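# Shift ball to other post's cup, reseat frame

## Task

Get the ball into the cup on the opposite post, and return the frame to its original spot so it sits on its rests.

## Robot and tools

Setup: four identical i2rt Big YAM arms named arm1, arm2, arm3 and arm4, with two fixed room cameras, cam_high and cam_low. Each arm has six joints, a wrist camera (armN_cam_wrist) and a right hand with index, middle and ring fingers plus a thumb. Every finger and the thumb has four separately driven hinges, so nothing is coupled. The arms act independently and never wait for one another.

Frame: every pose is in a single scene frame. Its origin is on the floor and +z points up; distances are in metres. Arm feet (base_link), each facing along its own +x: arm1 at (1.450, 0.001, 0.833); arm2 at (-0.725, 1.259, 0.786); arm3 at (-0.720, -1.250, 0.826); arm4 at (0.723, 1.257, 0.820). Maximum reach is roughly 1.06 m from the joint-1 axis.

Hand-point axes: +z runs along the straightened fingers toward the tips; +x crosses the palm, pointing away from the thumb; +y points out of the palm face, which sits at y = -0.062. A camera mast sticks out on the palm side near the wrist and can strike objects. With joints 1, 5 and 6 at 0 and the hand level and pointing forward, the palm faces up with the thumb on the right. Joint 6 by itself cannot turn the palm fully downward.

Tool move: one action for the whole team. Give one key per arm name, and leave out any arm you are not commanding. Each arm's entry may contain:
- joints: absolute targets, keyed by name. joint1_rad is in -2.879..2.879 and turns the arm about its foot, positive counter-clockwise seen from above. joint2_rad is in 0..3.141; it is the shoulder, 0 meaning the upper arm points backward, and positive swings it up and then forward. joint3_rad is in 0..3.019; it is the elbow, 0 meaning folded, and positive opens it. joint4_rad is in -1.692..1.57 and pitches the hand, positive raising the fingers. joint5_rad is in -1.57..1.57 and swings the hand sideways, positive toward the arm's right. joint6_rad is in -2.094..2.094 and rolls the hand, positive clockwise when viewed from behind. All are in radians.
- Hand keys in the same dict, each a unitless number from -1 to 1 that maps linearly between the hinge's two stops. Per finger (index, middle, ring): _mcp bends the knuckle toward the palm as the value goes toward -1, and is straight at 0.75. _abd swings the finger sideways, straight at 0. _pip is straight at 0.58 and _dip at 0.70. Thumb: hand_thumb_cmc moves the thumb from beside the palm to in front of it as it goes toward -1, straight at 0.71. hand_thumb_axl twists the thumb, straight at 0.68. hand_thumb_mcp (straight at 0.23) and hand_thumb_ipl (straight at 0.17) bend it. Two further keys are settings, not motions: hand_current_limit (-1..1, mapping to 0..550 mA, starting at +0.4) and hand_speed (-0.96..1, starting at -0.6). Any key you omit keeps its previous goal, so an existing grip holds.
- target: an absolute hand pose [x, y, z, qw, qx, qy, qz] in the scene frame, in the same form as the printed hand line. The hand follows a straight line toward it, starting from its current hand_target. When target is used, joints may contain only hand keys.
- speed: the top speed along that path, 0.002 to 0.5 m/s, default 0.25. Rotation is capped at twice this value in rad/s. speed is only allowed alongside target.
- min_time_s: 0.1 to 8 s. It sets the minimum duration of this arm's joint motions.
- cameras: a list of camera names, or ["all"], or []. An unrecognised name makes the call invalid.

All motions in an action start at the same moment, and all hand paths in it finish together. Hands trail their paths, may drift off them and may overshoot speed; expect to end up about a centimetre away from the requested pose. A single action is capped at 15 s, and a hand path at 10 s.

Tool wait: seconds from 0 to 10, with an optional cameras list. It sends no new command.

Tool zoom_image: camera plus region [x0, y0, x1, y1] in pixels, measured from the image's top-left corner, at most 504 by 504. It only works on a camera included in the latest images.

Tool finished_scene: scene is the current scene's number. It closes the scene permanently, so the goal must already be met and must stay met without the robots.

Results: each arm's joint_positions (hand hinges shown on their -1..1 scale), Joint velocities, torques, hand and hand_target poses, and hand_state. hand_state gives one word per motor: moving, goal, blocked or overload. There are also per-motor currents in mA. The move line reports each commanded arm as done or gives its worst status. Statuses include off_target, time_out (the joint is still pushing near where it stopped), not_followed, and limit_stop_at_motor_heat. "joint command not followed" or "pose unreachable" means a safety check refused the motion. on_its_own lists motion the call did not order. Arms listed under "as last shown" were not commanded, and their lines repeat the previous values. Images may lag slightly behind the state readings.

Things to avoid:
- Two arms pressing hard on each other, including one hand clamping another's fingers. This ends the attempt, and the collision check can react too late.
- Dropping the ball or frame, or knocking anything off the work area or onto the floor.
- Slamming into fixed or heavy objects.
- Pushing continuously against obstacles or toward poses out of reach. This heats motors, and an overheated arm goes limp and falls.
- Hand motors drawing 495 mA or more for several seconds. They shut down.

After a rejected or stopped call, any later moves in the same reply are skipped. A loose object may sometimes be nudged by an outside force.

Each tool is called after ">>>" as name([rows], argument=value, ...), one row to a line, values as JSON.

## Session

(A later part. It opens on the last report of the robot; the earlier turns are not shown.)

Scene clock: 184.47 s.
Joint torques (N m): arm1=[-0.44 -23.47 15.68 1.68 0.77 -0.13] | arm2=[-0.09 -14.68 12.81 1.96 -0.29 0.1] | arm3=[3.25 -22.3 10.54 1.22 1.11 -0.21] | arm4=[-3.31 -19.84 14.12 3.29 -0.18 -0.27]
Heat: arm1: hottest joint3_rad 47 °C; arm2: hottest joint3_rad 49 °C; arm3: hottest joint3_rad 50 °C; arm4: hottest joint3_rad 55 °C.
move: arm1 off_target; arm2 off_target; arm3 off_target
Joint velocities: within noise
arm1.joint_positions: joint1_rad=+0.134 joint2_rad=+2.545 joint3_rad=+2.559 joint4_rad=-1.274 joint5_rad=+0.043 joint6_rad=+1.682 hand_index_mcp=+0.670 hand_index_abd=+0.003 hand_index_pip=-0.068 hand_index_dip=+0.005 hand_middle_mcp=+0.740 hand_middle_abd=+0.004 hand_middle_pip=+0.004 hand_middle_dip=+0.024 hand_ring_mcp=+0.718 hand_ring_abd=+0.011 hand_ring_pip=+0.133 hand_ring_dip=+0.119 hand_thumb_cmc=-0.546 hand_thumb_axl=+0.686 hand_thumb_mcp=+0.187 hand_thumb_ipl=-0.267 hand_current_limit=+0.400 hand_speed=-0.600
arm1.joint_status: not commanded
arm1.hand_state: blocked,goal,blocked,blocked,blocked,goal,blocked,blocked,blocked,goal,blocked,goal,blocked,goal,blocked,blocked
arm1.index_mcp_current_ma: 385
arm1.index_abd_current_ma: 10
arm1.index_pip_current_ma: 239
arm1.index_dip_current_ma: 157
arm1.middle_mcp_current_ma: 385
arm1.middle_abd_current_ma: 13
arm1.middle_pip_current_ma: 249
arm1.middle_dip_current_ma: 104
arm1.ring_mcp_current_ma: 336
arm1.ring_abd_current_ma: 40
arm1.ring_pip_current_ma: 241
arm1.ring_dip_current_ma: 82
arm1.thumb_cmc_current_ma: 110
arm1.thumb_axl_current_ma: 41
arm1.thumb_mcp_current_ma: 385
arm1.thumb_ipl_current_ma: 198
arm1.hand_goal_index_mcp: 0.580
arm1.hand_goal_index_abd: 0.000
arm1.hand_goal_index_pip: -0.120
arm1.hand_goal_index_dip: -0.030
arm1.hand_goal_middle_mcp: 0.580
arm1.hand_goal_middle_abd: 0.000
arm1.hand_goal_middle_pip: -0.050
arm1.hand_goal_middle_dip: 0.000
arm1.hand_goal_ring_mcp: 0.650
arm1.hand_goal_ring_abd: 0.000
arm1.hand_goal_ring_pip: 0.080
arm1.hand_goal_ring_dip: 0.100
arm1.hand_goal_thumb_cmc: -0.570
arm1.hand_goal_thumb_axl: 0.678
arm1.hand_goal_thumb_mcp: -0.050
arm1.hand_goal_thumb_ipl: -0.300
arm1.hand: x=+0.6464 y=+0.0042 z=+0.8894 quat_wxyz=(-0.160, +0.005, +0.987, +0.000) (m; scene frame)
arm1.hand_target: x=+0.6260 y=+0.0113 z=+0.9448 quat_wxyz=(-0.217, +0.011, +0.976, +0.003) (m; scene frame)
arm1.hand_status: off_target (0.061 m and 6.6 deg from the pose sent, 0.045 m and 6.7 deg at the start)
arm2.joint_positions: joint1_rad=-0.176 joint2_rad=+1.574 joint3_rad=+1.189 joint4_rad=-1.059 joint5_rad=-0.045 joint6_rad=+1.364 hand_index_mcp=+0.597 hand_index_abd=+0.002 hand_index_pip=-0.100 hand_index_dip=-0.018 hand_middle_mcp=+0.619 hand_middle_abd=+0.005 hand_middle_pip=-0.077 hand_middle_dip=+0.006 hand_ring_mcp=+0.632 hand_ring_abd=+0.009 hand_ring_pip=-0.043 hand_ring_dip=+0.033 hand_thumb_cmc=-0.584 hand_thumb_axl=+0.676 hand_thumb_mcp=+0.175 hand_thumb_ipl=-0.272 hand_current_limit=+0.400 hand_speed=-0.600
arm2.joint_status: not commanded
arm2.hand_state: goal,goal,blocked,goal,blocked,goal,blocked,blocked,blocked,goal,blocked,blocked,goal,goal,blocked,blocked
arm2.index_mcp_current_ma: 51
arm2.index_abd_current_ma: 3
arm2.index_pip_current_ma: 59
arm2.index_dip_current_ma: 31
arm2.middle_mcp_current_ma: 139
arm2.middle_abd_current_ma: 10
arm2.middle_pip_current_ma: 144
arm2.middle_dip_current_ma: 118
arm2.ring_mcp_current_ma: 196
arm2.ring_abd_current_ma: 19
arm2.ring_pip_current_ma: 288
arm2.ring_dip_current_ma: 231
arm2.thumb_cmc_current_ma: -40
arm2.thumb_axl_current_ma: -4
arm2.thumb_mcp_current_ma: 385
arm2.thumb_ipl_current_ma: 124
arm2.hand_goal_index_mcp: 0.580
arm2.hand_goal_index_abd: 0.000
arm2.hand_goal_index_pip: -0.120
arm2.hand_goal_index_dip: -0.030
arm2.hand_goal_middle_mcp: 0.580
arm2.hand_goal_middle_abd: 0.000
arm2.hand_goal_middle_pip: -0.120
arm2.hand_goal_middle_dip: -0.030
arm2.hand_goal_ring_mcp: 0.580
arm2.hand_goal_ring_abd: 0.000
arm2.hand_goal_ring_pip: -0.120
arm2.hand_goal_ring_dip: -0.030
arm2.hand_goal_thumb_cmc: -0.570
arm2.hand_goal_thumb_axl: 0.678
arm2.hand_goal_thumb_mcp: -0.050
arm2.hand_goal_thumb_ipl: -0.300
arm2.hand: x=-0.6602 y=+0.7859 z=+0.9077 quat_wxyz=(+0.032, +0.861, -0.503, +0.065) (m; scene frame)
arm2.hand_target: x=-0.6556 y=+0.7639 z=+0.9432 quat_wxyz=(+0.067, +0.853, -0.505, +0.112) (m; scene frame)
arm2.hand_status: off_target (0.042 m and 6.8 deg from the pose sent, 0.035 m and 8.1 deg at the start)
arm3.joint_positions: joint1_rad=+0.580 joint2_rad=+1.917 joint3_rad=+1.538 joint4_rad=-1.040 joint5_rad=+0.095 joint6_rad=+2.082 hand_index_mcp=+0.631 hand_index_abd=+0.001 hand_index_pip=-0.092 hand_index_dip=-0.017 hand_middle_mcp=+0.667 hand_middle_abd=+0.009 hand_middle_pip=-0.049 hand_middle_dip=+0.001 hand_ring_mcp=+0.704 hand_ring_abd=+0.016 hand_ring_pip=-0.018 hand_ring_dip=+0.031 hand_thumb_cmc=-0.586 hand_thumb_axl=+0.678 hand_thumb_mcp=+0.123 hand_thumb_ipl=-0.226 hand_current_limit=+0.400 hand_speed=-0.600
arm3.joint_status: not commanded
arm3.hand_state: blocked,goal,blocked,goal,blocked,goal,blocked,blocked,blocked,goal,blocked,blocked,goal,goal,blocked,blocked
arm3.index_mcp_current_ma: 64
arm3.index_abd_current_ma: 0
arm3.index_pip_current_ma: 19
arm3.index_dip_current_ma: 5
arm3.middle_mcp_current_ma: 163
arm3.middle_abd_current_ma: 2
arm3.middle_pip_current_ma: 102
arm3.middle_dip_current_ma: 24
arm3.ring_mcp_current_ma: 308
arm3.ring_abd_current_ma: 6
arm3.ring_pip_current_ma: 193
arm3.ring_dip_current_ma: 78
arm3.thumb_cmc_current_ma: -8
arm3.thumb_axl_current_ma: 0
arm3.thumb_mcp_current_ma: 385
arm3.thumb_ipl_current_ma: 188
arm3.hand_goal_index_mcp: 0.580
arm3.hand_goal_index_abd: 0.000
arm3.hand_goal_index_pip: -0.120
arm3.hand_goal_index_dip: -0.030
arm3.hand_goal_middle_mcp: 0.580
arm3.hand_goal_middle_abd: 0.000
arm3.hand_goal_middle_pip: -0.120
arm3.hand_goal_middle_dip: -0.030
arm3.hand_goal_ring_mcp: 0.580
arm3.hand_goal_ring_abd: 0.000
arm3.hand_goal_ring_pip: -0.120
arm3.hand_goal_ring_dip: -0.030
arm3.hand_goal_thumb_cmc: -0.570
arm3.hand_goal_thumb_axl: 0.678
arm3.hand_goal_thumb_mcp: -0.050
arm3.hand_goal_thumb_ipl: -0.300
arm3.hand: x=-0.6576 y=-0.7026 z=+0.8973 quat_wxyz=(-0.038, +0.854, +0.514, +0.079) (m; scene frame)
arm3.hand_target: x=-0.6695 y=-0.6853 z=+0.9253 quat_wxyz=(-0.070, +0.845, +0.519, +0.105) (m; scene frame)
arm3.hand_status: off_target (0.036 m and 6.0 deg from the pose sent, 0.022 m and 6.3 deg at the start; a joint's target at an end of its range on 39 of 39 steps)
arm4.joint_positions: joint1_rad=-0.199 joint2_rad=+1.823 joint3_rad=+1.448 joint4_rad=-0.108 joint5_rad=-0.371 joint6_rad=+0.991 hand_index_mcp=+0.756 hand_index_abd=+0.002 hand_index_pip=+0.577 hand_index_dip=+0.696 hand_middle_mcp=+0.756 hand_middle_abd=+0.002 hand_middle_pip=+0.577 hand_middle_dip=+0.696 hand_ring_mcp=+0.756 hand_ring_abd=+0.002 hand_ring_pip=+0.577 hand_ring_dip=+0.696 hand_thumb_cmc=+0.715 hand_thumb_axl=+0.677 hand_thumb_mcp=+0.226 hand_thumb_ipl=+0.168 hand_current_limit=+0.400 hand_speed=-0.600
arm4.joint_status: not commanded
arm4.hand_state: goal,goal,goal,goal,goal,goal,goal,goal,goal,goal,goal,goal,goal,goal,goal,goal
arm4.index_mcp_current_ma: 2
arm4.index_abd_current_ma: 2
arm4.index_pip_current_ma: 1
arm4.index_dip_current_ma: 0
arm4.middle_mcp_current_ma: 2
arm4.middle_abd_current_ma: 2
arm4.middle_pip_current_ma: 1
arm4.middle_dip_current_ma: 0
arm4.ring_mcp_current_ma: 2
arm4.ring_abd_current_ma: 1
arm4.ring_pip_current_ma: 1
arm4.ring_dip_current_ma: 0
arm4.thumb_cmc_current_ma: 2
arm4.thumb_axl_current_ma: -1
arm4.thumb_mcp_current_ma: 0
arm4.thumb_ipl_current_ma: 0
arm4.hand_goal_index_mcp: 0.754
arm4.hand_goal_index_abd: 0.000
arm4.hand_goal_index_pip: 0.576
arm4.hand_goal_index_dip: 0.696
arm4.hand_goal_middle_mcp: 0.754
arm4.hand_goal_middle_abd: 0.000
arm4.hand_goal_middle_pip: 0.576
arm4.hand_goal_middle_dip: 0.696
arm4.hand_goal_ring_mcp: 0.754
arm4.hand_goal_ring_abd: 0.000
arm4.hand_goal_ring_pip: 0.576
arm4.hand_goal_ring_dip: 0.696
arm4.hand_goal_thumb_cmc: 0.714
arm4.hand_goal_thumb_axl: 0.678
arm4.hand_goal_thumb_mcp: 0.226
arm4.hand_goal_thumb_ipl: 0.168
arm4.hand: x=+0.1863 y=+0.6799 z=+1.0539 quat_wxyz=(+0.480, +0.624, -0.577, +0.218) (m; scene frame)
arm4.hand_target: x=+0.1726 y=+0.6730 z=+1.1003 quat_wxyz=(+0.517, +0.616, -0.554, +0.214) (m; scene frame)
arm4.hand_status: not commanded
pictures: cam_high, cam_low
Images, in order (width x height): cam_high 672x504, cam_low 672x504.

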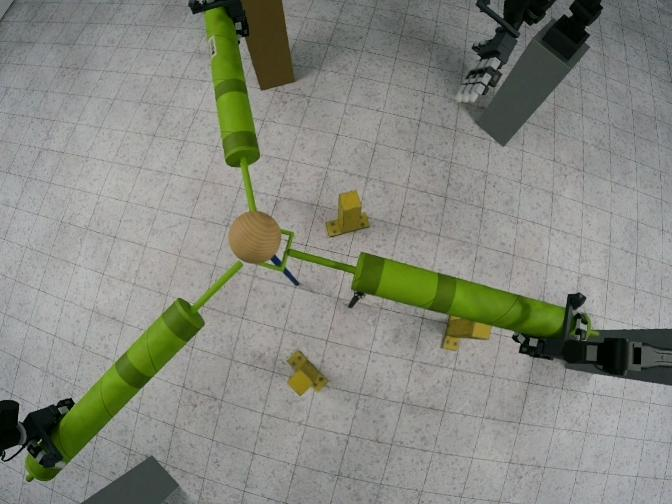

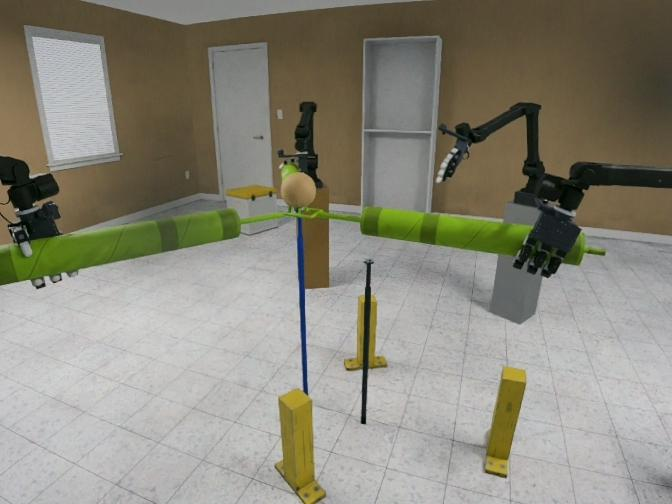

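>>> move(arm1={"target":[0.621,0.010,0.914,-0.2164,0.011,0.9762,0.0025],"speed":0.04}, arm2={"target":[-0.655,0.762,0.902,-0.0665,-0.8529,0.5054,-0.1123],"speed":0.04}, arm3={"target":[-0.670,-0.684,0.886,-0.064,0.8641,0.486,0.1137],"speed":0.04}, cameras=["cam_high","cam_low"])

>>> zoom_image(camera="cam_high", region=[210, 190, 330, 280])

>>> zoom_image(camera="cam_low", region=[240, 150, 360, 240])

Scene clock: 188.00 s.
Joint torques (N m): arm1=[-0.38 -23.71 11.49 3.34 0.63 -0.14] | arm2=[0.5 -13.04 11.93 2.15 -0.1 0.17] | arm3=[1.73 -21.66 9.89 1.91 0.8 -0.19] | arm4=[-3.19 -19.78 14.11 3.32 -0.18 -0.26]
Heat: arm1: hottest joint3_rad 47 °C; arm2: hottest joint3_rad 49 °C; arm3: hottest joint3_rad 50 °C; arm4: hottest joint3_rad 55 °C.
move: arm1 off_target; arm2 off_target; arm3 off_target
Joint velocities: within noise
arm1.joint_positions: joint1_rad=+0.134 joint2_rad=+2.551 joint3_rad=+2.535 joint4_rad=-1.238 joint5_rad=+0.047 joint6_rad=+1.682 hand_index_mcp=+0.668 hand_index_abd=+0.003 hand_index_pip=-0.068 hand_index_dip=+0.005 hand_middle_mcp=+0.740 hand_middle_abd=+0.008 hand_middle_pip=+0.004 hand_middle_dip=+0.024 hand_ring_mcp=+0.718 hand_ring_abd=+0.020 hand_ring_pip=+0.134 hand_ring_dip=+0.125 hand_thumb_cmc=-0.557 hand_thumb_axl=+0.686 hand_thumb_mcp=+0.187 hand_thumb_ipl=-0.267 hand_current_limit=+0.400 hand_speed=-0.600
arm1.joint_status: not commanded
arm1.hand_state: blocked,goal,blocked,blocked,blocked,goal,blocked,blocked,blocked,goal,blocked,blocked,goal,goal,blocked,blocked
arm1.index_mcp_current_ma: 385
arm1.index_abd_current_ma: 11
arm1.index_pip_current_ma: 239
arm1.index_dip_current_ma: 157
arm1.middle_mcp_current_ma: 385
arm1.middle_abd_current_ma: 29
arm1.middle_pip_current_ma: 249
arm1.middle_dip_current_ma: 104
arm1.ring_mcp_current_ma: 336
arm1.ring_abd_current_ma: 75
arm1.ring_pip_current_ma: 249
arm1.ring_dip_current_ma: 110
arm1.thumb_cmc_current_ma: 57
arm1.thumb_axl_current_ma: 41
arm1.thumb_mcp_current_ma: 385
arm1.thumb_ipl_current_ma: 198
arm1.hand_goal_index_mcp: 0.580
arm1.hand_goal_index_abd: 0.000
arm1.hand_goal_index_pip: -0.120
arm1.hand_goal_index_dip: -0.030
arm1.hand_goal_middle_mcp: 0.580
arm1.hand_goal_middle_abd: 0.000
arm1.hand_goal_middle_pip: -0.050
arm1.hand_goal_middle_dip: 0.000
arm1.hand_goal_ring_mcp: 0.650
arm1.hand_goal_ring_abd: 0.000
arm1.hand_goal_ring_pip: 0.080
arm1.hand_goal_ring_dip: 0.100
arm1.hand_goal_thumb_cmc: -0.570
arm1.hand_goal_thumb_axl: 0.678
arm1.hand_goal_thumb_mcp: -0.050
arm1.hand_goal_thumb_ipl: -0.300
arm1.hand: x=+0.6441 y=+0.0045 z=+0.8765 quat_wxyz=(-0.163, +0.006, +0.987, +0.002) (m; scene frame)
arm1.hand_target: x=+0.6239 y=+0.0102 z=+0.9151 quat_wxyz=(-0.216, +0.011, +0.976, +0.003) (m; scene frame)
arm1.hand_status: off_target (0.044 m and 6.3 deg from the pose sent, 0.036 m and 6.6 deg at the start)
arm2.joint_positions: joint1_rad=-0.183 joint2_rad=+1.591 joint3_rad=+1.129 joint4_rad=-0.957 joint5_rad=-0.051 joint6_rad=+1.357 hand_index_mcp=+0.594 hand_index_abd=+0.002 hand_index_pip=-0.109 hand_index_dip=-0.025 hand_middle_mcp=+0.619 hand_middle_abd=+0.008 hand_middle_pip=-0.077 hand_middle_dip=+0.003 hand_ring_mcp=+0.638 hand_ring_abd=+0.015 hand_ring_pip=-0.041 hand_ring_dip=+0.033 hand_thumb_cmc=-0.599 hand_thumb_axl=+0.674 hand_thumb_mcp=+0.181 hand_thumb_ipl=-0.268 hand_current_limit=+0.400 hand_speed=-0.600
arm2.joint_status: not commanded
arm2.hand_state: goal,goal,goal,goal,blocked,goal,blocked,blocked,blocked,goal,blocked,blocked,blocked,goal,blocked,blocked
arm2.index_mcp_current_ma: 41
arm2.index_abd_current_ma: 3
arm2.index_pip_current_ma: 30
arm2.index_dip_current_ma: 11
arm2.middle_mcp_current_ma: 140
arm2.middle_abd_current_ma: 16
arm2.middle_pip_current_ma: 144
arm2.middle_dip_current_ma: 104
arm2.ring_mcp_current_ma: 221
arm2.ring_abd_current_ma: 35
arm2.ring_pip_current_ma: 300
arm2.ring_dip_current_ma: 231
arm2.thumb_cmc_current_ma: -93
arm2.thumb_axl_current_ma: -10
arm2.thumb_mcp_current_ma: 385
arm2.thumb_ipl_current_ma: 146
arm2.hand_goal_index_mcp: 0.580
arm2.hand_goal_index_abd: 0.000
arm2.hand_goal_index_pip: -0.120
arm2.hand_goal_index_dip: -0.030
arm2.hand_goal_middle_mcp: 0.580
arm2.hand_goal_middle_abd: 0.000
arm2.hand_goal_middle_pip: -0.120
arm2.hand_goal_middle_dip: -0.030
arm2.hand_goal_ring_mcp: 0.580
arm2.hand_goal_ring_abd: 0.000
arm2.hand_goal_ring_pip: -0.120
arm2.hand_goal_ring_dip: -0.030
arm2.hand_goal_thumb_cmc: -0.570
arm2.hand_goal_thumb_axl: 0.678
arm2.hand_goal_thumb_mcp: -0.050
arm2.hand_goal_thumb_ipl: -0.300
arm2.hand: x=-0.6621 y=+0.7845 z=+0.8795 quat_wxyz=(+0.038, +0.861, -0.502, +0.075) (m; scene frame)
arm2.hand_target: x=-0.6553 y=+0.7632 z=+0.9029 quat_wxyz=(+0.066, +0.853, -0.505, +0.112) (m; scene frame)
arm2.hand_status: off_target (0.033 m and 5.4 deg from the pose sent, 0.025 m and 6.8 deg at the start)
arm3.joint_positions: joint1_rad=+0.585 joint2_rad=+1.943 joint3_rad=+1.491 joint4_rad=-0.962 joint5_rad=+0.103 joint6_rad=+2.082 hand_index_mcp=+0.629 hand_index_abd=+0.001 hand_index_pip=-0.094 hand_index_dip=-0.017 hand_middle_mcp=+0.665 hand_middle_abd=+0.010 hand_middle_pip=-0.049 hand_middle_dip=+0.002 hand_ring_mcp=+0.699 hand_ring_abd=+0.017 hand_ring_pip=-0.017 hand_ring_dip=+0.034 hand_thumb_cmc=-0.587 hand_thumb_axl=+0.678 hand_thumb_mcp=+0.123 hand_thumb_ipl=-0.226 hand_current_limit=+0.400 hand_speed=-0.600
arm3.joint_status: not commanded
arm3.hand_state: blocked,goal,blocked,goal,blocked,goal,blocked,blocked,blocked,goal,blocked,blocked,goal,goal,blocked,blocked
arm3.index_mcp_current_ma: 58
arm3.index_abd_current_ma: 0
arm3.index_pip_current_ma: 17
arm3.index_dip_current_ma: 5
arm3.middle_mcp_current_ma: 156
arm3.middle_abd_current_ma: 2
arm3.middle_pip_current_ma: 102
arm3.middle_dip_current_ma: 25
arm3.ring_mcp_current_ma: 286
arm3.ring_abd_current_ma: 6
arm3.ring_pip_current_ma: 199
arm3.ring_dip_current_ma: 85
arm3.thumb_cmc_current_ma: -9
arm3.thumb_axl_current_ma: 0
arm3.thumb_mcp_current_ma: 385
arm3.thumb_ipl_current_ma: 188
arm3.hand_goal_index_mcp: 0.580
arm3.hand_goal_index_abd: 0.000
arm3.hand_goal_index_pip: -0.120
arm3.hand_goal_index_dip: -0.030
arm3.hand_goal_middle_mcp: 0.580
arm3.hand_goal_middle_abd: 0.000
arm3.hand_goal_middle_pip: -0.120
arm3.hand_goal_middle_dip: -0.030
arm3.hand_goal_ring_mcp: 0.580
arm3.hand_goal_ring_abd: 0.000
arm3.hand_goal_ring_pip: -0.120
arm3.hand_goal_ring_dip: -0.030
arm3.hand_goal_thumb_cmc: -0.570
arm3.hand_goal_thumb_axl: 0.678
arm3.hand_goal_thumb_mcp: -0.050
arm3.hand_goal_thumb_ipl: -0.300
arm3.hand: x=-0.6587 y=-0.7039 z=+0.8671 quat_wxyz=(-0.038, +0.852, +0.515, +0.084) (m; scene frame)
arm3.hand_target: x=-0.6697 y=-0.6850 z=+0.8864 quat_wxyz=(-0.070, +0.845, +0.520, +0.106) (m; scene frame)
arm3.hand_status: off_target (0.030 m and 5.8 deg from the pose sent, 0.025 m and 6.0 deg at the start; a joint's target at an end of its range on 47 of 47 steps)
arm4: as last shown
pictures: cam_high, cam_low
Images, in order (width x height): cam_high 672x504, cam_low 672x504.

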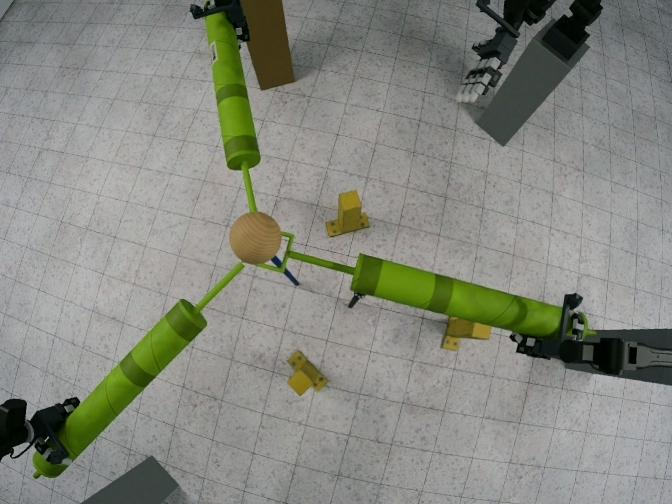

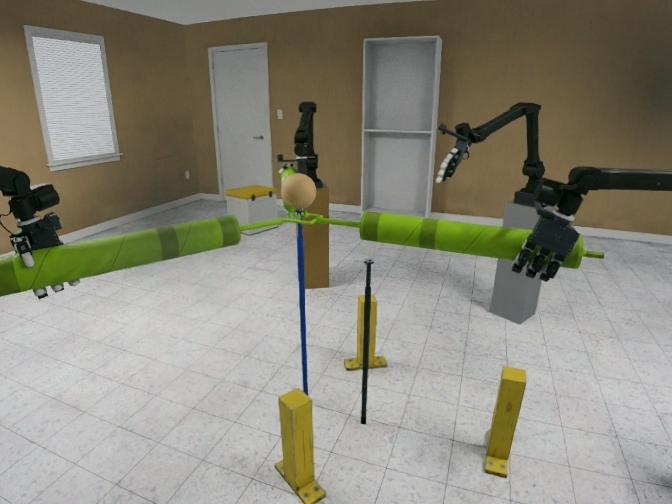

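Scaled by 4.200 from the camera's 672x504 image, which has a finer 960x720 frame.

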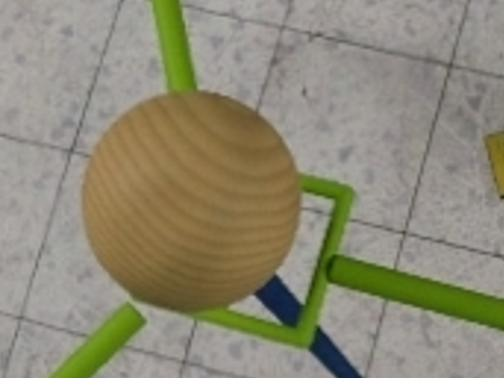

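Scaled by 4.200 from the camera's 672x504 image, which has a finer 960x720 frame.

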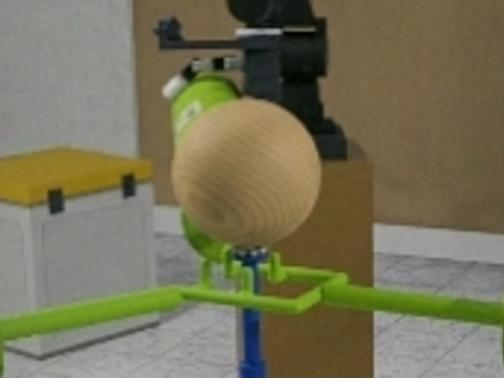

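>>> move(arm1={"target":[0.621,0.010,0.897,-0.2164,0.011,0.9762,0.0025],"speed":0.04}, arm2={"target":[-0.655,0.762,0.887,-0.0665,-0.8529,0.5054,-0.1123],"speed":0.04}, arm3={"target":[-0.670,-0.684,0.875,-0.064,0.8641,0.486,0.1137],"speed":0.04}, cameras=["cam_high","cam_low"])

>>> zoom_image(camera="cam_high", region=[210, 190, 330, 280])

>>> zoom_image(camera="cam_low", region=[260, 160, 340, 220])

Scene clock: 191.87 s.
Joint torques (N m): arm1=[-0.62 -23.94 11.36 3.21 0.61 -0.13] | arm2=[0.38 -12.92 11.62 2.14 -0.19 0.17] | arm3=[2.02 -21.3 9.62 2.09 0.89 -0.21] | arm4=[-3.31 -19.84 14.12 3.33 -0.18 -0.26]
Heat: arm1: hottest joint2_rad 47 °C; arm2: hottest joint3_rad 49 °C; arm3: hottest joint3_rad 50 °C; arm4: hottest joint3_rad 55 °C.
move: arm1 off_target; arm2 off_target; arm3 off_target
Joint velocities: within noise
arm1.joint_positions: joint1_rad=+0.134 joint2_rad=+2.551 joint3_rad=+2.490 joint4_rad=-1.188 joint5_rad=+0.048 joint6_rad=+1.682 hand_index_mcp=+0.668 hand_index_abd=+0.003 hand_index_pip=-0.068 hand_index_dip=+0.005 hand_middle_mcp=+0.740 hand_middle_abd=+0.008 hand_middle_pip=+0.004 hand_middle_dip=+0.024 hand_ring_mcp=+0.718 hand_ring_abd=+0.020 hand_ring_pip=+0.134 hand_ring_dip=+0.125 hand_thumb_cmc=-0.557 hand_thumb_axl=+0.686 hand_thumb_mcp=+0.187 hand_thumb_ipl=-0.267 hand_current_limit=+0.400 hand_speed=-0.600
arm1.joint_status: not commanded
arm1.hand_state: blocked,goal,blocked,blocked,blocked,goal,blocked,blocked,blocked,goal,blocked,blocked,goal,goal,blocked,blocked
arm1.index_mcp_current_ma: 385
arm1.index_abd_current_ma: 11
arm1.index_pip_current_ma: 239
arm1.index_dip_current_ma: 156
arm1.middle_mcp_current_ma: 385
arm1.middle_abd_current_ma: 29
arm1.middle_pip_current_ma: 249
arm1.middle_dip_current_ma: 104
arm1.ring_mcp_current_ma: 336
arm1.ring_abd_current_ma: 75
arm1.ring_pip_current_ma: 249
arm1.ring_dip_current_ma: 110
arm1.thumb_cmc_current_ma: 54
arm1.thumb_axl_current_ma: 41
arm1.thumb_mcp_current_ma: 385
arm1.thumb_ipl_current_ma: 202
arm1.hand_goal_index_mcp: 0.580
arm1.hand_goal_index_abd: 0.000
arm1.hand_goal_index_pip: -0.120
arm1.hand_goal_index_dip: -0.030
arm1.hand_goal_middle_mcp: 0.580
arm1.hand_goal_middle_abd: 0.000
arm1.hand_goal_middle_pip: -0.050
arm1.hand_goal_middle_dip: 0.000
arm1.hand_goal_ring_mcp: 0.650
arm1.hand_goal_ring_abd: 0.000
arm1.hand_goal_ring_pip: 0.080
arm1.hand_goal_ring_dip: 0.100
arm1.hand_goal_thumb_cmc: -0.570
arm1.hand_goal_thumb_axl: 0.678
arm1.hand_goal_thumb_mcp: -0.050
arm1.hand_goal_thumb_ipl: -0.300
arm1.hand: x=+0.6432 y=+0.0044 z=+0.8598 quat_wxyz=(-0.166, +0.006, +0.986, +0.002) (m; scene frame)
arm1.hand_target: x=+0.6236 y=+0.0101 z=+0.8980 quat_wxyz=(-0.216, +0.011, +0.976, +0.003) (m; scene frame)
arm1.hand_status: off_target (0.044 m and 5.9 deg from the pose sent, 0.031 m and 6.3 deg at the start)
arm2.joint_positions: joint1_rad=-0.183 joint2_rad=+1.606 joint3_rad=+1.107 joint4_rad=-0.917 joint5_rad=-0.049 joint6_rad=+1.357 hand_index_mcp=+0.592 hand_index_abd=+0.002 hand_index_pip=-0.109 hand_index_dip=-0.025 hand_middle_mcp=+0.619 hand_middle_abd=+0.008 hand_middle_pip=-0.077 hand_middle_dip=+0.003 hand_ring_mcp=+0.638 hand_ring_abd=+0.015 hand_ring_pip=-0.040 hand_ring_dip=+0.035 hand_thumb_cmc=-0.601 hand_thumb_axl=+0.674 hand_thumb_mcp=+0.183 hand_thumb_ipl=-0.268 hand_current_limit=+0.400 hand_speed=-0.600
arm2.joint_status: not commanded
arm2.hand_state: goal,goal,goal,goal,blocked,goal,blocked,blocked,blocked,goal,blocked,blocked,blocked,goal,blocked,blocked
arm2.index_mcp_current_ma: 33
arm2.index_abd_current_ma: 3
arm2.index_pip_current_ma: 29
arm2.index_dip_current_ma: 11
arm2.middle_mcp_current_ma: 140
arm2.middle_abd_current_ma: 16
arm2.middle_pip_current_ma: 144
arm2.middle_dip_current_ma: 104
arm2.ring_mcp_current_ma: 221
arm2.ring_abd_current_ma: 35
arm2.ring_pip_current_ma: 300
arm2.ring_dip_current_ma: 236
arm2.thumb_cmc_current_ma: -101
arm2.thumb_axl_current_ma: -12
arm2.thumb_mcp_current_ma: 385
arm2.thumb_ipl_current_ma: 146
arm2.hand_goal_index_mcp: 0.580
arm2.hand_goal_index_abd: 0.000
arm2.hand_goal_index_pip: -0.120
arm2.hand_goal_index_dip: -0.030
arm2.hand_goal_middle_mcp: 0.580
arm2.hand_goal_middle_abd: 0.000
arm2.hand_goal_middle_pip: -0.120
arm2.hand_goal_middle_dip: -0.030
arm2.hand_goal_ring_mcp: 0.580
arm2.hand_goal_ring_abd: 0.000
arm2.hand_goal_ring_pip: -0.120
arm2.hand_goal_ring_dip: -0.030
arm2.hand_goal_thumb_cmc: -0.570
arm2.hand_goal_thumb_axl: 0.678
arm2.hand_goal_thumb_mcp: -0.050
arm2.hand_goal_thumb_ipl: -0.300
arm2.hand: x=-0.6626 y=+0.7841 z=+0.8664 quat_wxyz=(+0.040, +0.861, -0.502, +0.076) (m; scene frame)
arm2.hand_target: x=-0.6553 y=+0.7632 z=+0.8878 quat_wxyz=(+0.066, +0.853, -0.505, +0.112) (m; scene frame)
arm2.hand_status: off_target (0.031 m and 5.3 deg from the pose sent, 0.025 m and 5.4 deg at the start)
arm3.joint_positions: joint1_rad=+0.585 joint2_rad=+1.953 joint3_rad=+1.478 joint4_rad=-0.938 joint5_rad=+0.101 joint6_rad=+2.082 hand_index_mcp=+0.629 hand_index_abd=+0.001 hand_index_pip=-0.095 hand_index_dip=-0.018 hand_middle_mcp=+0.665 hand_middle_abd=+0.010 hand_middle_pip=-0.049 hand_middle_dip=+0.002 hand_ring_mcp=+0.699 hand_ring_abd=+0.017 hand_ring_pip=-0.013 hand_ring_dip=+0.035 hand_thumb_cmc=-0.590 hand_thumb_axl=+0.678 hand_thumb_mcp=+0.124 hand_thumb_ipl=-0.226 hand_current_limit=+0.400 hand_speed=-0.600
arm3.joint_status: not commanded
arm3.hand_state: blocked,goal,blocked,goal,blocked,goal,blocked,blocked,blocked,goal,blocked,blocked,goal,goal,blocked,blocked
arm3.index_mcp_current_ma: 58
arm3.index_abd_current_ma: 0
arm3.index_pip_current_ma: 16
arm3.index_dip_current_ma: 4
arm3.middle_mcp_current_ma: 156
arm3.middle_abd_current_ma: 2
arm3.middle_pip_current_ma: 102
arm3.middle_dip_current_ma: 25
arm3.ring_mcp_current_ma: 285
arm3.ring_abd_current_ma: 6
arm3.ring_pip_current_ma: 211
arm3.ring_dip_current_ma: 87
arm3.thumb_cmc_current_ma: -11
arm3.thumb_axl_current_ma: 0
arm3.thumb_mcp_current_ma: 385
arm3.thumb_ipl_current_ma: 188
arm3.hand_goal_index_mcp: 0.580
arm3.hand_goal_index_abd: 0.000
arm3.hand_goal_index_pip: -0.120
arm3.hand_goal_index_dip: -0.030
arm3.hand_goal_middle_mcp: 0.580
arm3.hand_goal_middle_abd: 0.000
arm3.hand_goal_middle_pip: -0.120
arm3.hand_goal_middle_dip: -0.030
arm3.hand_goal_ring_mcp: 0.580
arm3.hand_goal_ring_abd: 0.000
arm3.hand_goal_ring_pip: -0.120
arm3.hand_goal_ring_dip: -0.030
arm3.hand_goal_thumb_cmc: -0.570
arm3.hand_goal_thumb_axl: 0.678
arm3.hand_goal_thumb_mcp: -0.050
arm3.hand_goal_thumb_ipl: -0.300
arm3.hand: x=-0.6591 y=-0.7043 z=+0.8573 quat_wxyz=(-0.039, +0.852, +0.515, +0.083) (m; scene frame)
arm3.hand_target: x=-0.6698 y=-0.6850 z=+0.8755 quat_wxyz=(-0.070, +0.845, +0.520, +0.105) (m; scene frame)
arm3.hand_status: off_target (0.029 m and 5.8 deg from the pose sent, 0.024 m and 5.8 deg at the start; a joint's target at an end of its range on 45 of 45 steps)
arm4: as last shown
pictures: cam_high, cam_low
Images, in order (width x height): cam_high 672x504, cam_low 672x504.

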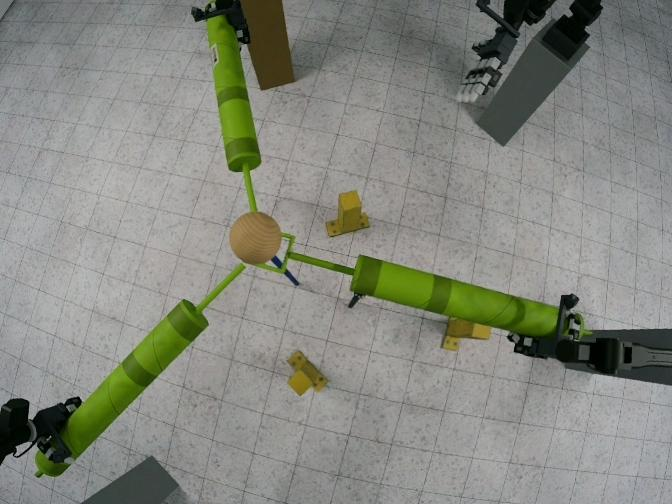

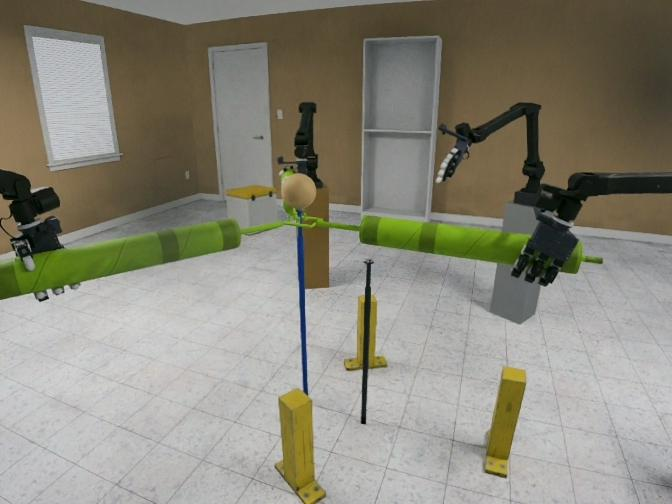

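Scaled by 4.200 from the camera's 672x504 image, which has a finer 960x720 frame.

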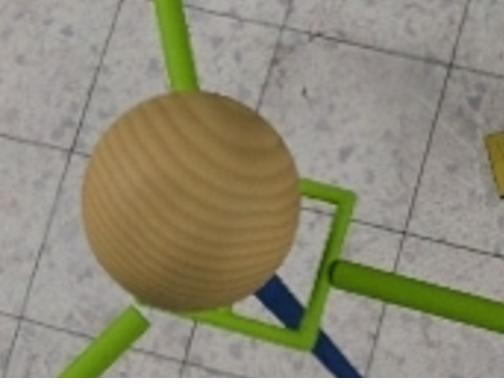

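Scaled by 6.300 from the camera's 672x504 image, which has a finer 960x720 frame.

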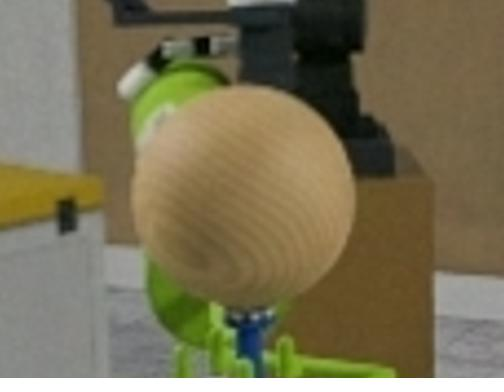

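>>> move(arm1={"target":[0.691,0.008,0.895,-0.2164,0.011,0.9762,0.0025],"speed":0.06}, arm2={"target":[-0.585,0.760,0.887,-0.0665,-0.8529,0.5054,-0.1123],"speed":0.06}, arm3={"target":[-0.600,-0.686,0.876,-0.064,0.8641,0.486,0.1137],"speed":0.06}, cameras=["cam_high","cam_low"])

>>> zoom_image(camera="cam_high", region=[210, 190, 350, 295])

>>> zoom_image(camera="cam_low", region=[260, 160, 360, 235])

Scene clock: 195.10 s.
Joint torques (N m): arm1=[-0.44 -23.47 9.73 2.13 0.73 0.03] | arm2=[0.97 -13.45 14.64 1.05 0.53 0.24] | arm3=[0.67 -20.78 11.33 0.88 0.87 0.14] | arm4=[-3.25 -19.96 14.13 3.3 -0.18 -0.26]
Heat: arm1: hottest joint2_rad 47 °C; arm2: hottest joint3_rad 49 °C; arm3: hottest joint3_rad 50 °C; arm4: hottest joint3_rad 55 °C.
move: arm1 off_target; arm2 off_target; arm3 off_target
Joint velocities: within noise
arm1.joint_positions: joint1_rad=+0.144 joint2_rad=+2.304 joint3_rad=+1.996 joint4_rad=-0.925 joint5_rad=+0.049 joint6_rad=+1.679 hand_index_mcp=+0.666 hand_index_abd=+0.002 hand_index_pip=-0.070 hand_index_dip=-0.006 hand_middle_mcp=+0.740 hand_middle_abd=-0.002 hand_middle_pip=+0.004 hand_middle_dip=+0.024 hand_ring_mcp=+0.718 hand_ring_abd=+0.015 hand_ring_pip=+0.139 hand_ring_dip=+0.127 hand_thumb_cmc=-0.573 hand_thumb_axl=+0.680 hand_thumb_mcp=+0.187 hand_thumb_ipl=-0.267 hand_current_limit=+0.400 hand_speed=-0.600
arm1.joint_status: not commanded
arm1.hand_state: blocked,goal,blocked,blocked,blocked,goal,blocked,blocked,blocked,goal,blocked,blocked,goal,goal,blocked,blocked
arm1.index_mcp_current_ma: 385
arm1.index_abd_current_ma: 5
arm1.index_pip_current_ma: 230
arm1.index_dip_current_ma: 108
arm1.middle_mcp_current_ma: 385
arm1.middle_abd_current_ma: -7
arm1.middle_pip_current_ma: 249
arm1.middle_dip_current_ma: 104
arm1.ring_mcp_current_ma: 336
arm1.ring_abd_current_ma: 57
arm1.ring_pip_current_ma: 272
arm1.ring_dip_current_ma: 122
arm1.thumb_cmc_current_ma: -13
arm1.thumb_axl_current_ma: 10
arm1.thumb_mcp_current_ma: 385
arm1.thumb_ipl_current_ma: 202
arm1.hand_goal_index_mcp: 0.580
arm1.hand_goal_index_abd: 0.000
arm1.hand_goal_index_pip: -0.120
arm1.hand_goal_index_dip: -0.030
arm1.hand_goal_middle_mcp: 0.580
arm1.hand_goal_middle_abd: 0.000
arm1.hand_goal_middle_pip: -0.050
arm1.hand_goal_middle_dip: 0.000
arm1.hand_goal_ring_mcp: 0.650
arm1.hand_goal_ring_abd: 0.000
arm1.hand_goal_ring_pip: 0.080
arm1.hand_goal_ring_dip: 0.100
arm1.hand_goal_thumb_cmc: -0.570
arm1.hand_goal_thumb_axl: 0.678
arm1.hand_goal_thumb_mcp: -0.050
arm1.hand_goal_thumb_ipl: -0.300
arm1.hand: x=+0.7045 y=+0.0039 z=+0.8486 quat_wxyz=(-0.173, +0.000, +0.985, +0.001) (m; scene frame)
arm1.hand_target: x=+0.6923 y=+0.0080 z=+0.8946 quat_wxyz=(-0.216, +0.011, +0.976, +0.002) (m; scene frame)
arm1.hand_status: off_target (0.048 m and 5.2 deg from the pose sent, 0.059 m and 5.9 deg at the start)
arm2.joint_positions: joint1_rad=-0.053 joint2_rad=+1.662 joint3_rad=+1.146 joint4_rad=-0.897 joint5_rad=-0.036 joint6_rad=+1.484 hand_index_mcp=+0.590 hand_index_abd=+0.002 hand_index_pip=-0.110 hand_index_dip=-0.025 hand_middle_mcp=+0.618 hand_middle_abd=+0.002 hand_middle_pip=-0.077 hand_middle_dip=+0.001 hand_ring_mcp=+0.638 hand_ring_abd=+0.008 hand_ring_pip=-0.040 hand_ring_dip=+0.035 hand_thumb_cmc=-0.598 hand_thumb_axl=+0.673 hand_thumb_mcp=+0.183 hand_thumb_ipl=-0.268 hand_current_limit=+0.400 hand_speed=-0.600
arm2.joint_status: not commanded
arm2.hand_state: goal,goal,goal,goal,blocked,goal,blocked,blocked,blocked,goal,blocked,blocked,blocked,goal,blocked,blocked
arm2.index_mcp_current_ma: 28
arm2.index_abd_current_ma: 3
arm2.index_pip_current_ma: 25
arm2.index_dip_current_ma: 10
arm2.middle_mcp_current_ma: 134
arm2.middle_abd_current_ma: 4
arm2.middle_pip_current_ma: 144
arm2.middle_dip_current_ma: 99
arm2.ring_mcp_current_ma: 221
arm2.ring_abd_current_ma: 17
arm2.ring_pip_current_ma: 301
arm2.ring_dip_current_ma: 237
arm2.thumb_cmc_current_ma: -90
arm2.thumb_axl_current_ma: -12
arm2.thumb_mcp_current_ma: 385
arm2.thumb_ipl_current_ma: 146
arm2.hand_goal_index_mcp: 0.580
arm2.hand_goal_index_abd: 0.000
arm2.hand_goal_index_pip: -0.120
arm2.hand_goal_index_dip: -0.030
arm2.hand_goal_middle_mcp: 0.580
arm2.hand_goal_middle_abd: 0.000
arm2.hand_goal_middle_pip: -0.120
arm2.hand_goal_middle_dip: -0.030
arm2.hand_goal_ring_mcp: 0.580
arm2.hand_goal_ring_abd: 0.000
arm2.hand_goal_ring_pip: -0.120
arm2.hand_goal_ring_dip: -0.030
arm2.hand_goal_thumb_cmc: -0.570
arm2.hand_goal_thumb_axl: 0.678
arm2.hand_goal_thumb_mcp: -0.050
arm2.hand_goal_thumb_ipl: -0.300
arm2.hand: x=-0.5993 y=+0.7889 z=+0.8548 quat_wxyz=(+0.037, +0.861, -0.501, +0.077) (m; scene frame)
arm2.hand_target: x=-0.5857 y=+0.7623 z=+0.8878 quat_wxyz=(+0.066, +0.853, -0.505, +0.113) (m; scene frame)
arm2.hand_status: off_target (0.046 m and 5.4 deg from the pose sent, 0.084 m and 5.2 deg at the start)
arm3.joint_positions: joint1_rad=+0.488 joint2_rad=+1.956 joint3_rad=+1.478 joint4_rad=-0.910 joint5_rad=+0.101 joint6_rad=+2.003 hand_index_mcp=+0.617 hand_index_abd=+0.001 hand_index_pip=-0.098 hand_index_dip=-0.018 hand_middle_mcp=+0.665 hand_middle_abd=+0.003 hand_middle_pip=-0.049 hand_middle_dip=+0.002 hand_ring_mcp=+0.703 hand_ring_abd=+0.016 hand_ring_pip=+0.001 hand_ring_dip=+0.035 hand_thumb_cmc=-0.615 hand_thumb_axl=+0.672 hand_thumb_mcp=+0.129 hand_thumb_ipl=-0.226 hand_current_limit=+0.400 hand_speed=-0.600
arm3.joint_status: not commanded
arm3.hand_state: blocked,goal,blocked,goal,blocked,goal,blocked,blocked,blocked,goal,blocked,blocked,blocked,goal,blocked,blocked
arm3.index_mcp_current_ma: 36
arm3.index_abd_current_ma: 0
arm3.index_pip_current_ma: 13
arm3.index_dip_current_ma: 4
arm3.middle_mcp_current_ma: 157
arm3.middle_abd_current_ma: 0
arm3.middle_pip_current_ma: 102
arm3.middle_dip_current_ma: 25
arm3.ring_mcp_current_ma: 300
arm3.ring_abd_current_ma: 6
arm3.ring_pip_current_ma: 263
arm3.ring_dip_current_ma: 87
arm3.thumb_cmc_current_ma: -48
arm3.thumb_axl_current_ma: -2
arm3.thumb_mcp_current_ma: 385
arm3.thumb_ipl_current_ma: 188
arm3.hand_goal_index_mcp: 0.580
arm3.hand_goal_index_abd: 0.000
arm3.hand_goal_index_pip: -0.120
arm3.hand_goal_index_dip: -0.030
arm3.hand_goal_middle_mcp: 0.580
arm3.hand_goal_middle_abd: 0.000
arm3.hand_goal_middle_pip: -0.120
arm3.hand_goal_middle_dip: -0.030
arm3.hand_goal_ring_mcp: 0.580
arm3.hand_goal_ring_abd: 0.000
arm3.hand_goal_ring_pip: -0.120
arm3.hand_goal_ring_dip: -0.030
arm3.hand_goal_thumb_cmc: -0.570
arm3.hand_goal_thumb_axl: 0.678
arm3.hand_goal_thumb_mcp: -0.050
arm3.hand_goal_thumb_ipl: -0.300
arm3.hand: x=-0.6011 y=-0.7014 z=+0.8571 quat_wxyz=(-0.042, +0.856, +0.507, +0.094) (m; scene frame)
arm3.hand_target: x=-0.6001 y=-0.6867 z=+0.8762 quat_wxyz=(-0.064, +0.864, +0.486, +0.113) (m; scene frame)
arm3.hand_status: off_target (0.024 m and 4.2 deg from the pose sent, 0.065 m and 5.8 deg at the start)
arm4: as last shown
pictures: cam_high, cam_low
Images, in order (width x height): cam_high 672x504, cam_low 672x504.

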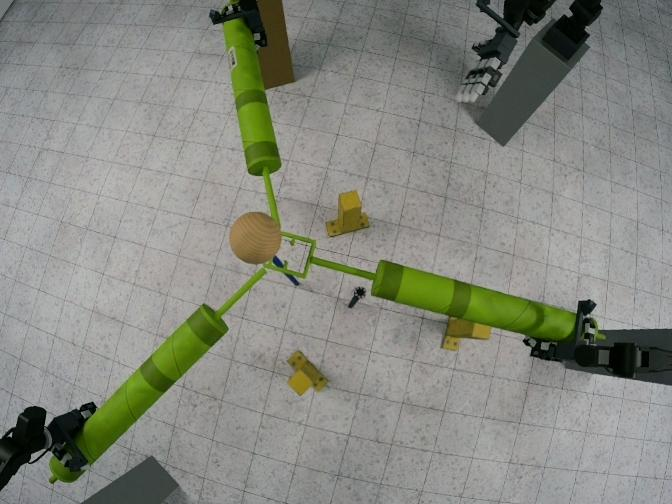

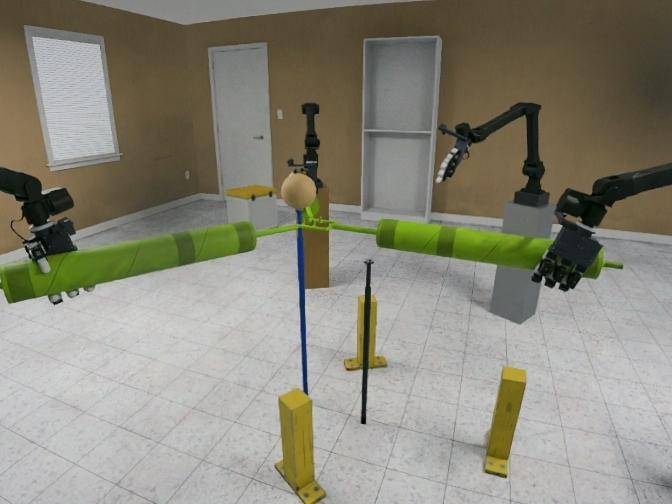

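Scaled by 3.600 from the camera's 672x504 image, which has a finer 960x720 frame.

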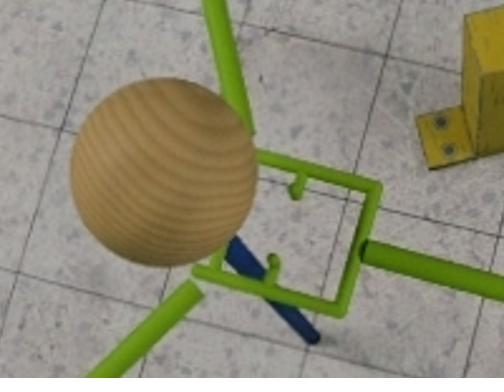

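Scaled by 5.040 from the camera's 672x504 image, which has a finer 960x720 frame.

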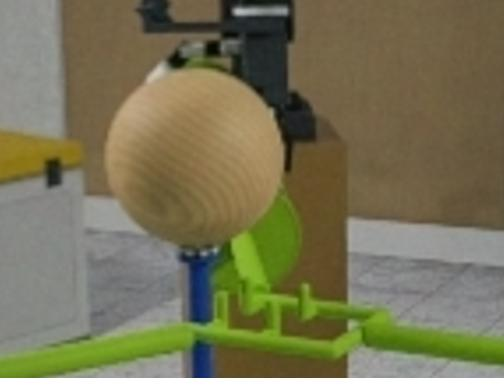

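>>> move(arm1={"target":[1.051,-0.024,0.815,-0.2164,0.011,0.9762,0.0025],"speed":0.1}, arm2={"target":[-0.223,0.721,0.865,-0.0665,-0.8529,0.5054,-0.1123],"speed":0.1}, arm3={"target":[-0.236,-0.714,0.84,-0.064,0.8641,0.486,0.1137],"speed":0.1}, cameras=["cam_high","cam_low"])

Scene clock: 201.90 s.
Joint torques (N m): arm1=[-1.08 -10.75 6.34 2.02 1.46 0.24] | arm2=[-0.15 -23.77 17.59 0.49 1.09 0.12] | arm3=[0.67 -24.76 13.75 0.34 -0.37 0.11] | arm4=[-3.31 -19.9 14.15 3.32 -0.18 -0.26]
Heat: arm1: hottest joint2_rad 47 °C; arm2: hottest joint3_rad 49 °C; arm3: hottest joint3_rad 51 °C; arm4: hottest joint3_rad 55 °C.
move: arm1 off_target; arm2 off_target; arm3 off_target
Joint velocities: within noise
arm1.joint_positions: joint1_rad=+0.351 joint2_rad=+1.618 joint3_rad=+0.699 joint4_rad=-0.303 joint5_rad=+0.109 joint6_rad=+1.839 hand_index_mcp=+0.652 hand_index_abd=+0.004 hand_index_pip=-0.079 hand_index_dip=-0.013 hand_middle_mcp=+0.737 hand_middle_abd=+0.004 hand_middle_pip=+0.004 hand_middle_dip=+0.024 hand_ring_mcp=+0.720 hand_ring_abd=+0.014 hand_ring_pip=+0.147 hand_ring_dip=+0.132 hand_thumb_cmc=-0.598 hand_thumb_axl=+0.676 hand_thumb_mcp=+0.185 hand_thumb_ipl=-0.272 hand_current_limit=+0.400 hand_speed=-0.600
arm1.joint_status: not commanded
arm1.hand_state: blocked,goal,blocked,goal,blocked,goal,blocked,blocked,blocked,goal,blocked,blocked,blocked,goal,blocked,blocked
arm1.index_mcp_current_ma: 358
arm1.index_abd_current_ma: 13
arm1.index_pip_current_ma: 186
arm1.index_dip_current_ma: 75
arm1.middle_mcp_current_ma: 385
arm1.middle_abd_current_ma: 12
arm1.middle_pip_current_ma: 249
arm1.middle_dip_current_ma: 105
arm1.ring_mcp_current_ma: 348
arm1.ring_abd_current_ma: 53
arm1.ring_pip_current_ma: 309
arm1.ring_dip_current_ma: 144
arm1.thumb_cmc_current_ma: -126
arm1.thumb_axl_current_ma: -9
arm1.thumb_mcp_current_ma: 385
arm1.thumb_ipl_current_ma: 171
arm1.hand_goal_index_mcp: 0.580
arm1.hand_goal_index_abd: 0.000
arm1.hand_goal_index_pip: -0.120
arm1.hand_goal_index_dip: -0.030
arm1.hand_goal_middle_mcp: 0.580
arm1.hand_goal_middle_abd: 0.000
arm1.hand_goal_middle_pip: -0.050
arm1.hand_goal_middle_dip: 0.000
arm1.hand_goal_ring_mcp: 0.650
arm1.hand_goal_ring_abd: 0.000
arm1.hand_goal_ring_pip: 0.080
arm1.hand_goal_ring_dip: 0.100
arm1.hand_goal_thumb_cmc: -0.570
arm1.hand_goal_thumb_axl: 0.678
arm1.hand_goal_thumb_mcp: -0.050
arm1.hand_goal_thumb_ipl: -0.300
arm1.hand: x=+1.0605 y=-0.0305 z=+0.7989 quat_wxyz=(-0.186, -0.018, +0.982, -0.004) (m; scene frame)
arm1.hand_target: x=+1.0512 y=-0.0241 z=+0.8147 quat_wxyz=(-0.216, +0.011, +0.976, +0.002) (m; scene frame)
arm1.hand_status: off_target (0.020 m and 4.9 deg from the pose sent, 0.349 m and 5.2 deg at the start)
arm2.joint_positions: joint1_rad=+0.393 joint2_rad=+2.380 joint3_rad=+2.190 joint4_rad=-1.256 joint5_rad=+0.059 joint6_rad=+1.919 hand_index_mcp=+0.596 hand_index_abd=+0.002 hand_index_pip=-0.112 hand_index_dip=-0.027 hand_middle_mcp=+0.619 hand_middle_abd=+0.003 hand_middle_pip=-0.082 hand_middle_dip=-0.011 hand_ring_mcp=+0.639 hand_ring_abd=+0.009 hand_ring_pip=-0.042 hand_ring_dip=+0.002 hand_thumb_cmc=-0.570 hand_thumb_axl=+0.678 hand_thumb_mcp=+0.182 hand_thumb_ipl=-0.265 hand_current_limit=+0.400 hand_speed=-0.600
arm2.joint_status: not commanded
arm2.hand_state: goal,goal,goal,goal,blocked,goal,blocked,goal,blocked,goal,blocked,blocked,goal,goal,blocked,blocked
arm2.index_mcp_current_ma: 46
arm2.index_abd_current_ma: 3
arm2.index_pip_current_ma: 20
arm2.index_dip_current_ma: 7
arm2.middle_mcp_current_ma: 139
arm2.middle_abd_current_ma: 6
arm2.middle_pip_current_ma: 124
arm2.middle_dip_current_ma: 54
arm2.ring_mcp_current_ma: 228
arm2.ring_abd_current_ma: 18
arm2.ring_pip_current_ma: 291
arm2.ring_dip_current_ma: 104
arm2.thumb_cmc_current_ma: 0
arm2.thumb_axl_current_ma: 0
arm2.thumb_mcp_current_ma: 385
arm2.thumb_ipl_current_ma: 159
arm2.hand_goal_index_mcp: 0.580
arm2.hand_goal_index_abd: 0.000
arm2.hand_goal_index_pip: -0.120
arm2.hand_goal_index_dip: -0.030
arm2.hand_goal_middle_mcp: 0.580
arm2.hand_goal_middle_abd: 0.000
arm2.hand_goal_middle_pip: -0.120
arm2.hand_goal_middle_dip: -0.030
arm2.hand_goal_ring_mcp: 0.580
arm2.hand_goal_ring_abd: 0.000
arm2.hand_goal_ring_pip: -0.120
arm2.hand_goal_ring_dip: -0.030
arm2.hand_goal_thumb_cmc: -0.570
arm2.hand_goal_thumb_axl: 0.678
arm2.hand_goal_thumb_mcp: -0.050
arm2.hand_goal_thumb_ipl: -0.300
arm2.on_its_own: hand_ring_dip moved -0.032 toward your old target -0.030
arm2.hand: x=-0.2428 y=+0.7473 z=+0.8147 quat_wxyz=(+0.046, +0.863, -0.499, +0.059) (m; scene frame)
arm2.hand_target: x=-0.2266 y=+0.7243 z=+0.8661 quat_wxyz=(+0.066, +0.853, -0.506, +0.113) (m; scene frame)
arm2.hand_status: off_target (0.060 m and 6.7 deg from the pose sent, 0.383 m and 5.4 deg at the start)
arm3.joint_positions: joint1_rad=-0.079 joint2_rad=+2.244 joint3_rad=+1.828 joint4_rad=-0.953 joint5_rad=-0.017 joint6_rad=+1.459 hand_index_mcp=+0.611 hand_index_abd=+0.000 hand_index_pip=-0.095 hand_index_dip=-0.008 hand_middle_mcp=+0.664 hand_middle_abd=-0.005 hand_middle_pip=-0.049 hand_middle_dip=+0.008 hand_ring_mcp=+0.704 hand_ring_abd=+0.007 hand_ring_pip=+0.001 hand_ring_dip=+0.032 hand_thumb_cmc=-0.617 hand_thumb_axl=+0.675 hand_thumb_mcp=+0.130 hand_thumb_ipl=-0.226 hand_current_limit=+0.400 hand_speed=-0.600
arm3.joint_status: not commanded
arm3.hand_state: blocked,goal,blocked,blocked,blocked,goal,blocked,blocked,blocked,goal,blocked,blocked,blocked,goal,blocked,blocked
arm3.index_mcp_current_ma: 26
arm3.index_abd_current_ma: 0
arm3.index_pip_current_ma: 16
arm3.index_dip_current_ma: 12
arm3.middle_mcp_current_ma: 152
arm3.middle_abd_current_ma: -1
arm3.middle_pip_current_ma: 102
arm3.middle_dip_current_ma: 33
arm3.ring_mcp_current_ma: 308
arm3.ring_abd_current_ma: 1
arm3.ring_pip_current_ma: 263
arm3.ring_dip_current_ma: 82
arm3.thumb_cmc_current_ma: -50
arm3.thumb_axl_current_ma: 0
arm3.thumb_mcp_current_ma: 385
arm3.thumb_ipl_current_ma: 188
arm3.hand_goal_index_mcp: 0.580
arm3.hand_goal_index_abd: 0.000
arm3.hand_goal_index_pip: -0.120
arm3.hand_goal_index_dip: -0.030
arm3.hand_goal_middle_mcp: 0.580
arm3.hand_goal_middle_abd: 0.000
arm3.hand_goal_middle_pip: -0.120
arm3.hand_goal_middle_dip: -0.030
arm3.hand_goal_ring_mcp: 0.580
arm3.hand_goal_ring_abd: 0.000
arm3.hand_goal_ring_pip: -0.120
arm3.hand_goal_ring_dip: -0.030
arm3.hand_goal_thumb_cmc: -0.570
arm3.hand_goal_thumb_axl: 0.678
arm3.hand_goal_thumb_mcp: -0.050
arm3.hand_goal_thumb_ipl: -0.300
arm3.hand: x=-0.2416 y=-0.7361 z=+0.8087 quat_wxyz=(-0.043, +0.860, +0.501, +0.089) (m; scene frame)
arm3.hand_target: x=-0.2369 y=-0.7153 z=+0.8404 quat_wxyz=(-0.065, +0.864, +0.487, +0.114) (m; scene frame)
arm3.hand_status: off_target (0.039 m and 4.1 deg from the pose sent, 0.366 m and 4.2 deg at the start)
arm4: as last shown
pictures: cam_high, cam_low
Images, in order (width x height): cam_high 672x504, cam_low 672x504.

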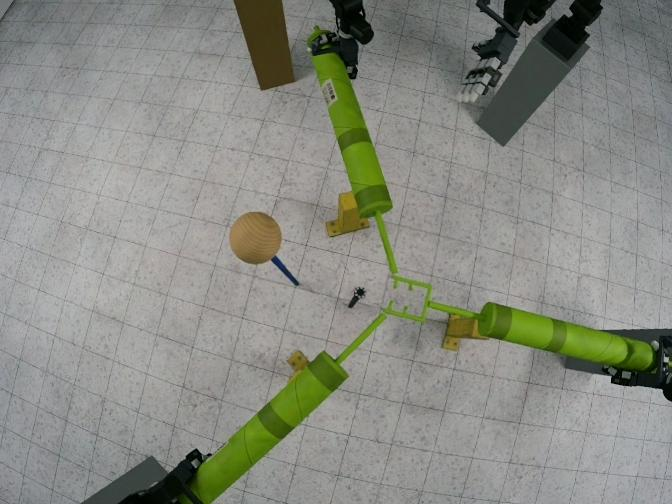

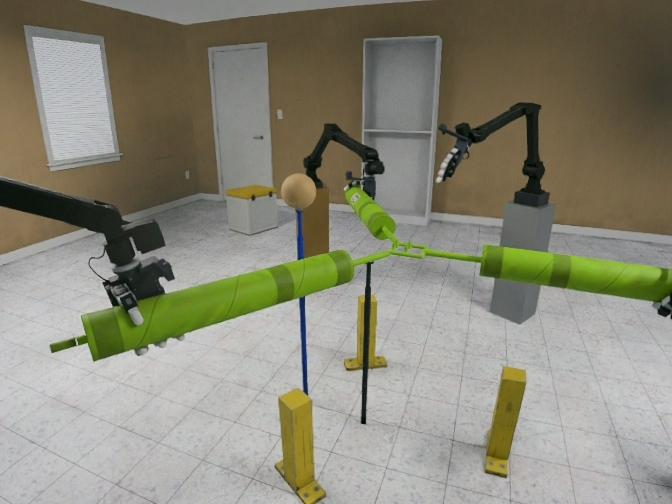

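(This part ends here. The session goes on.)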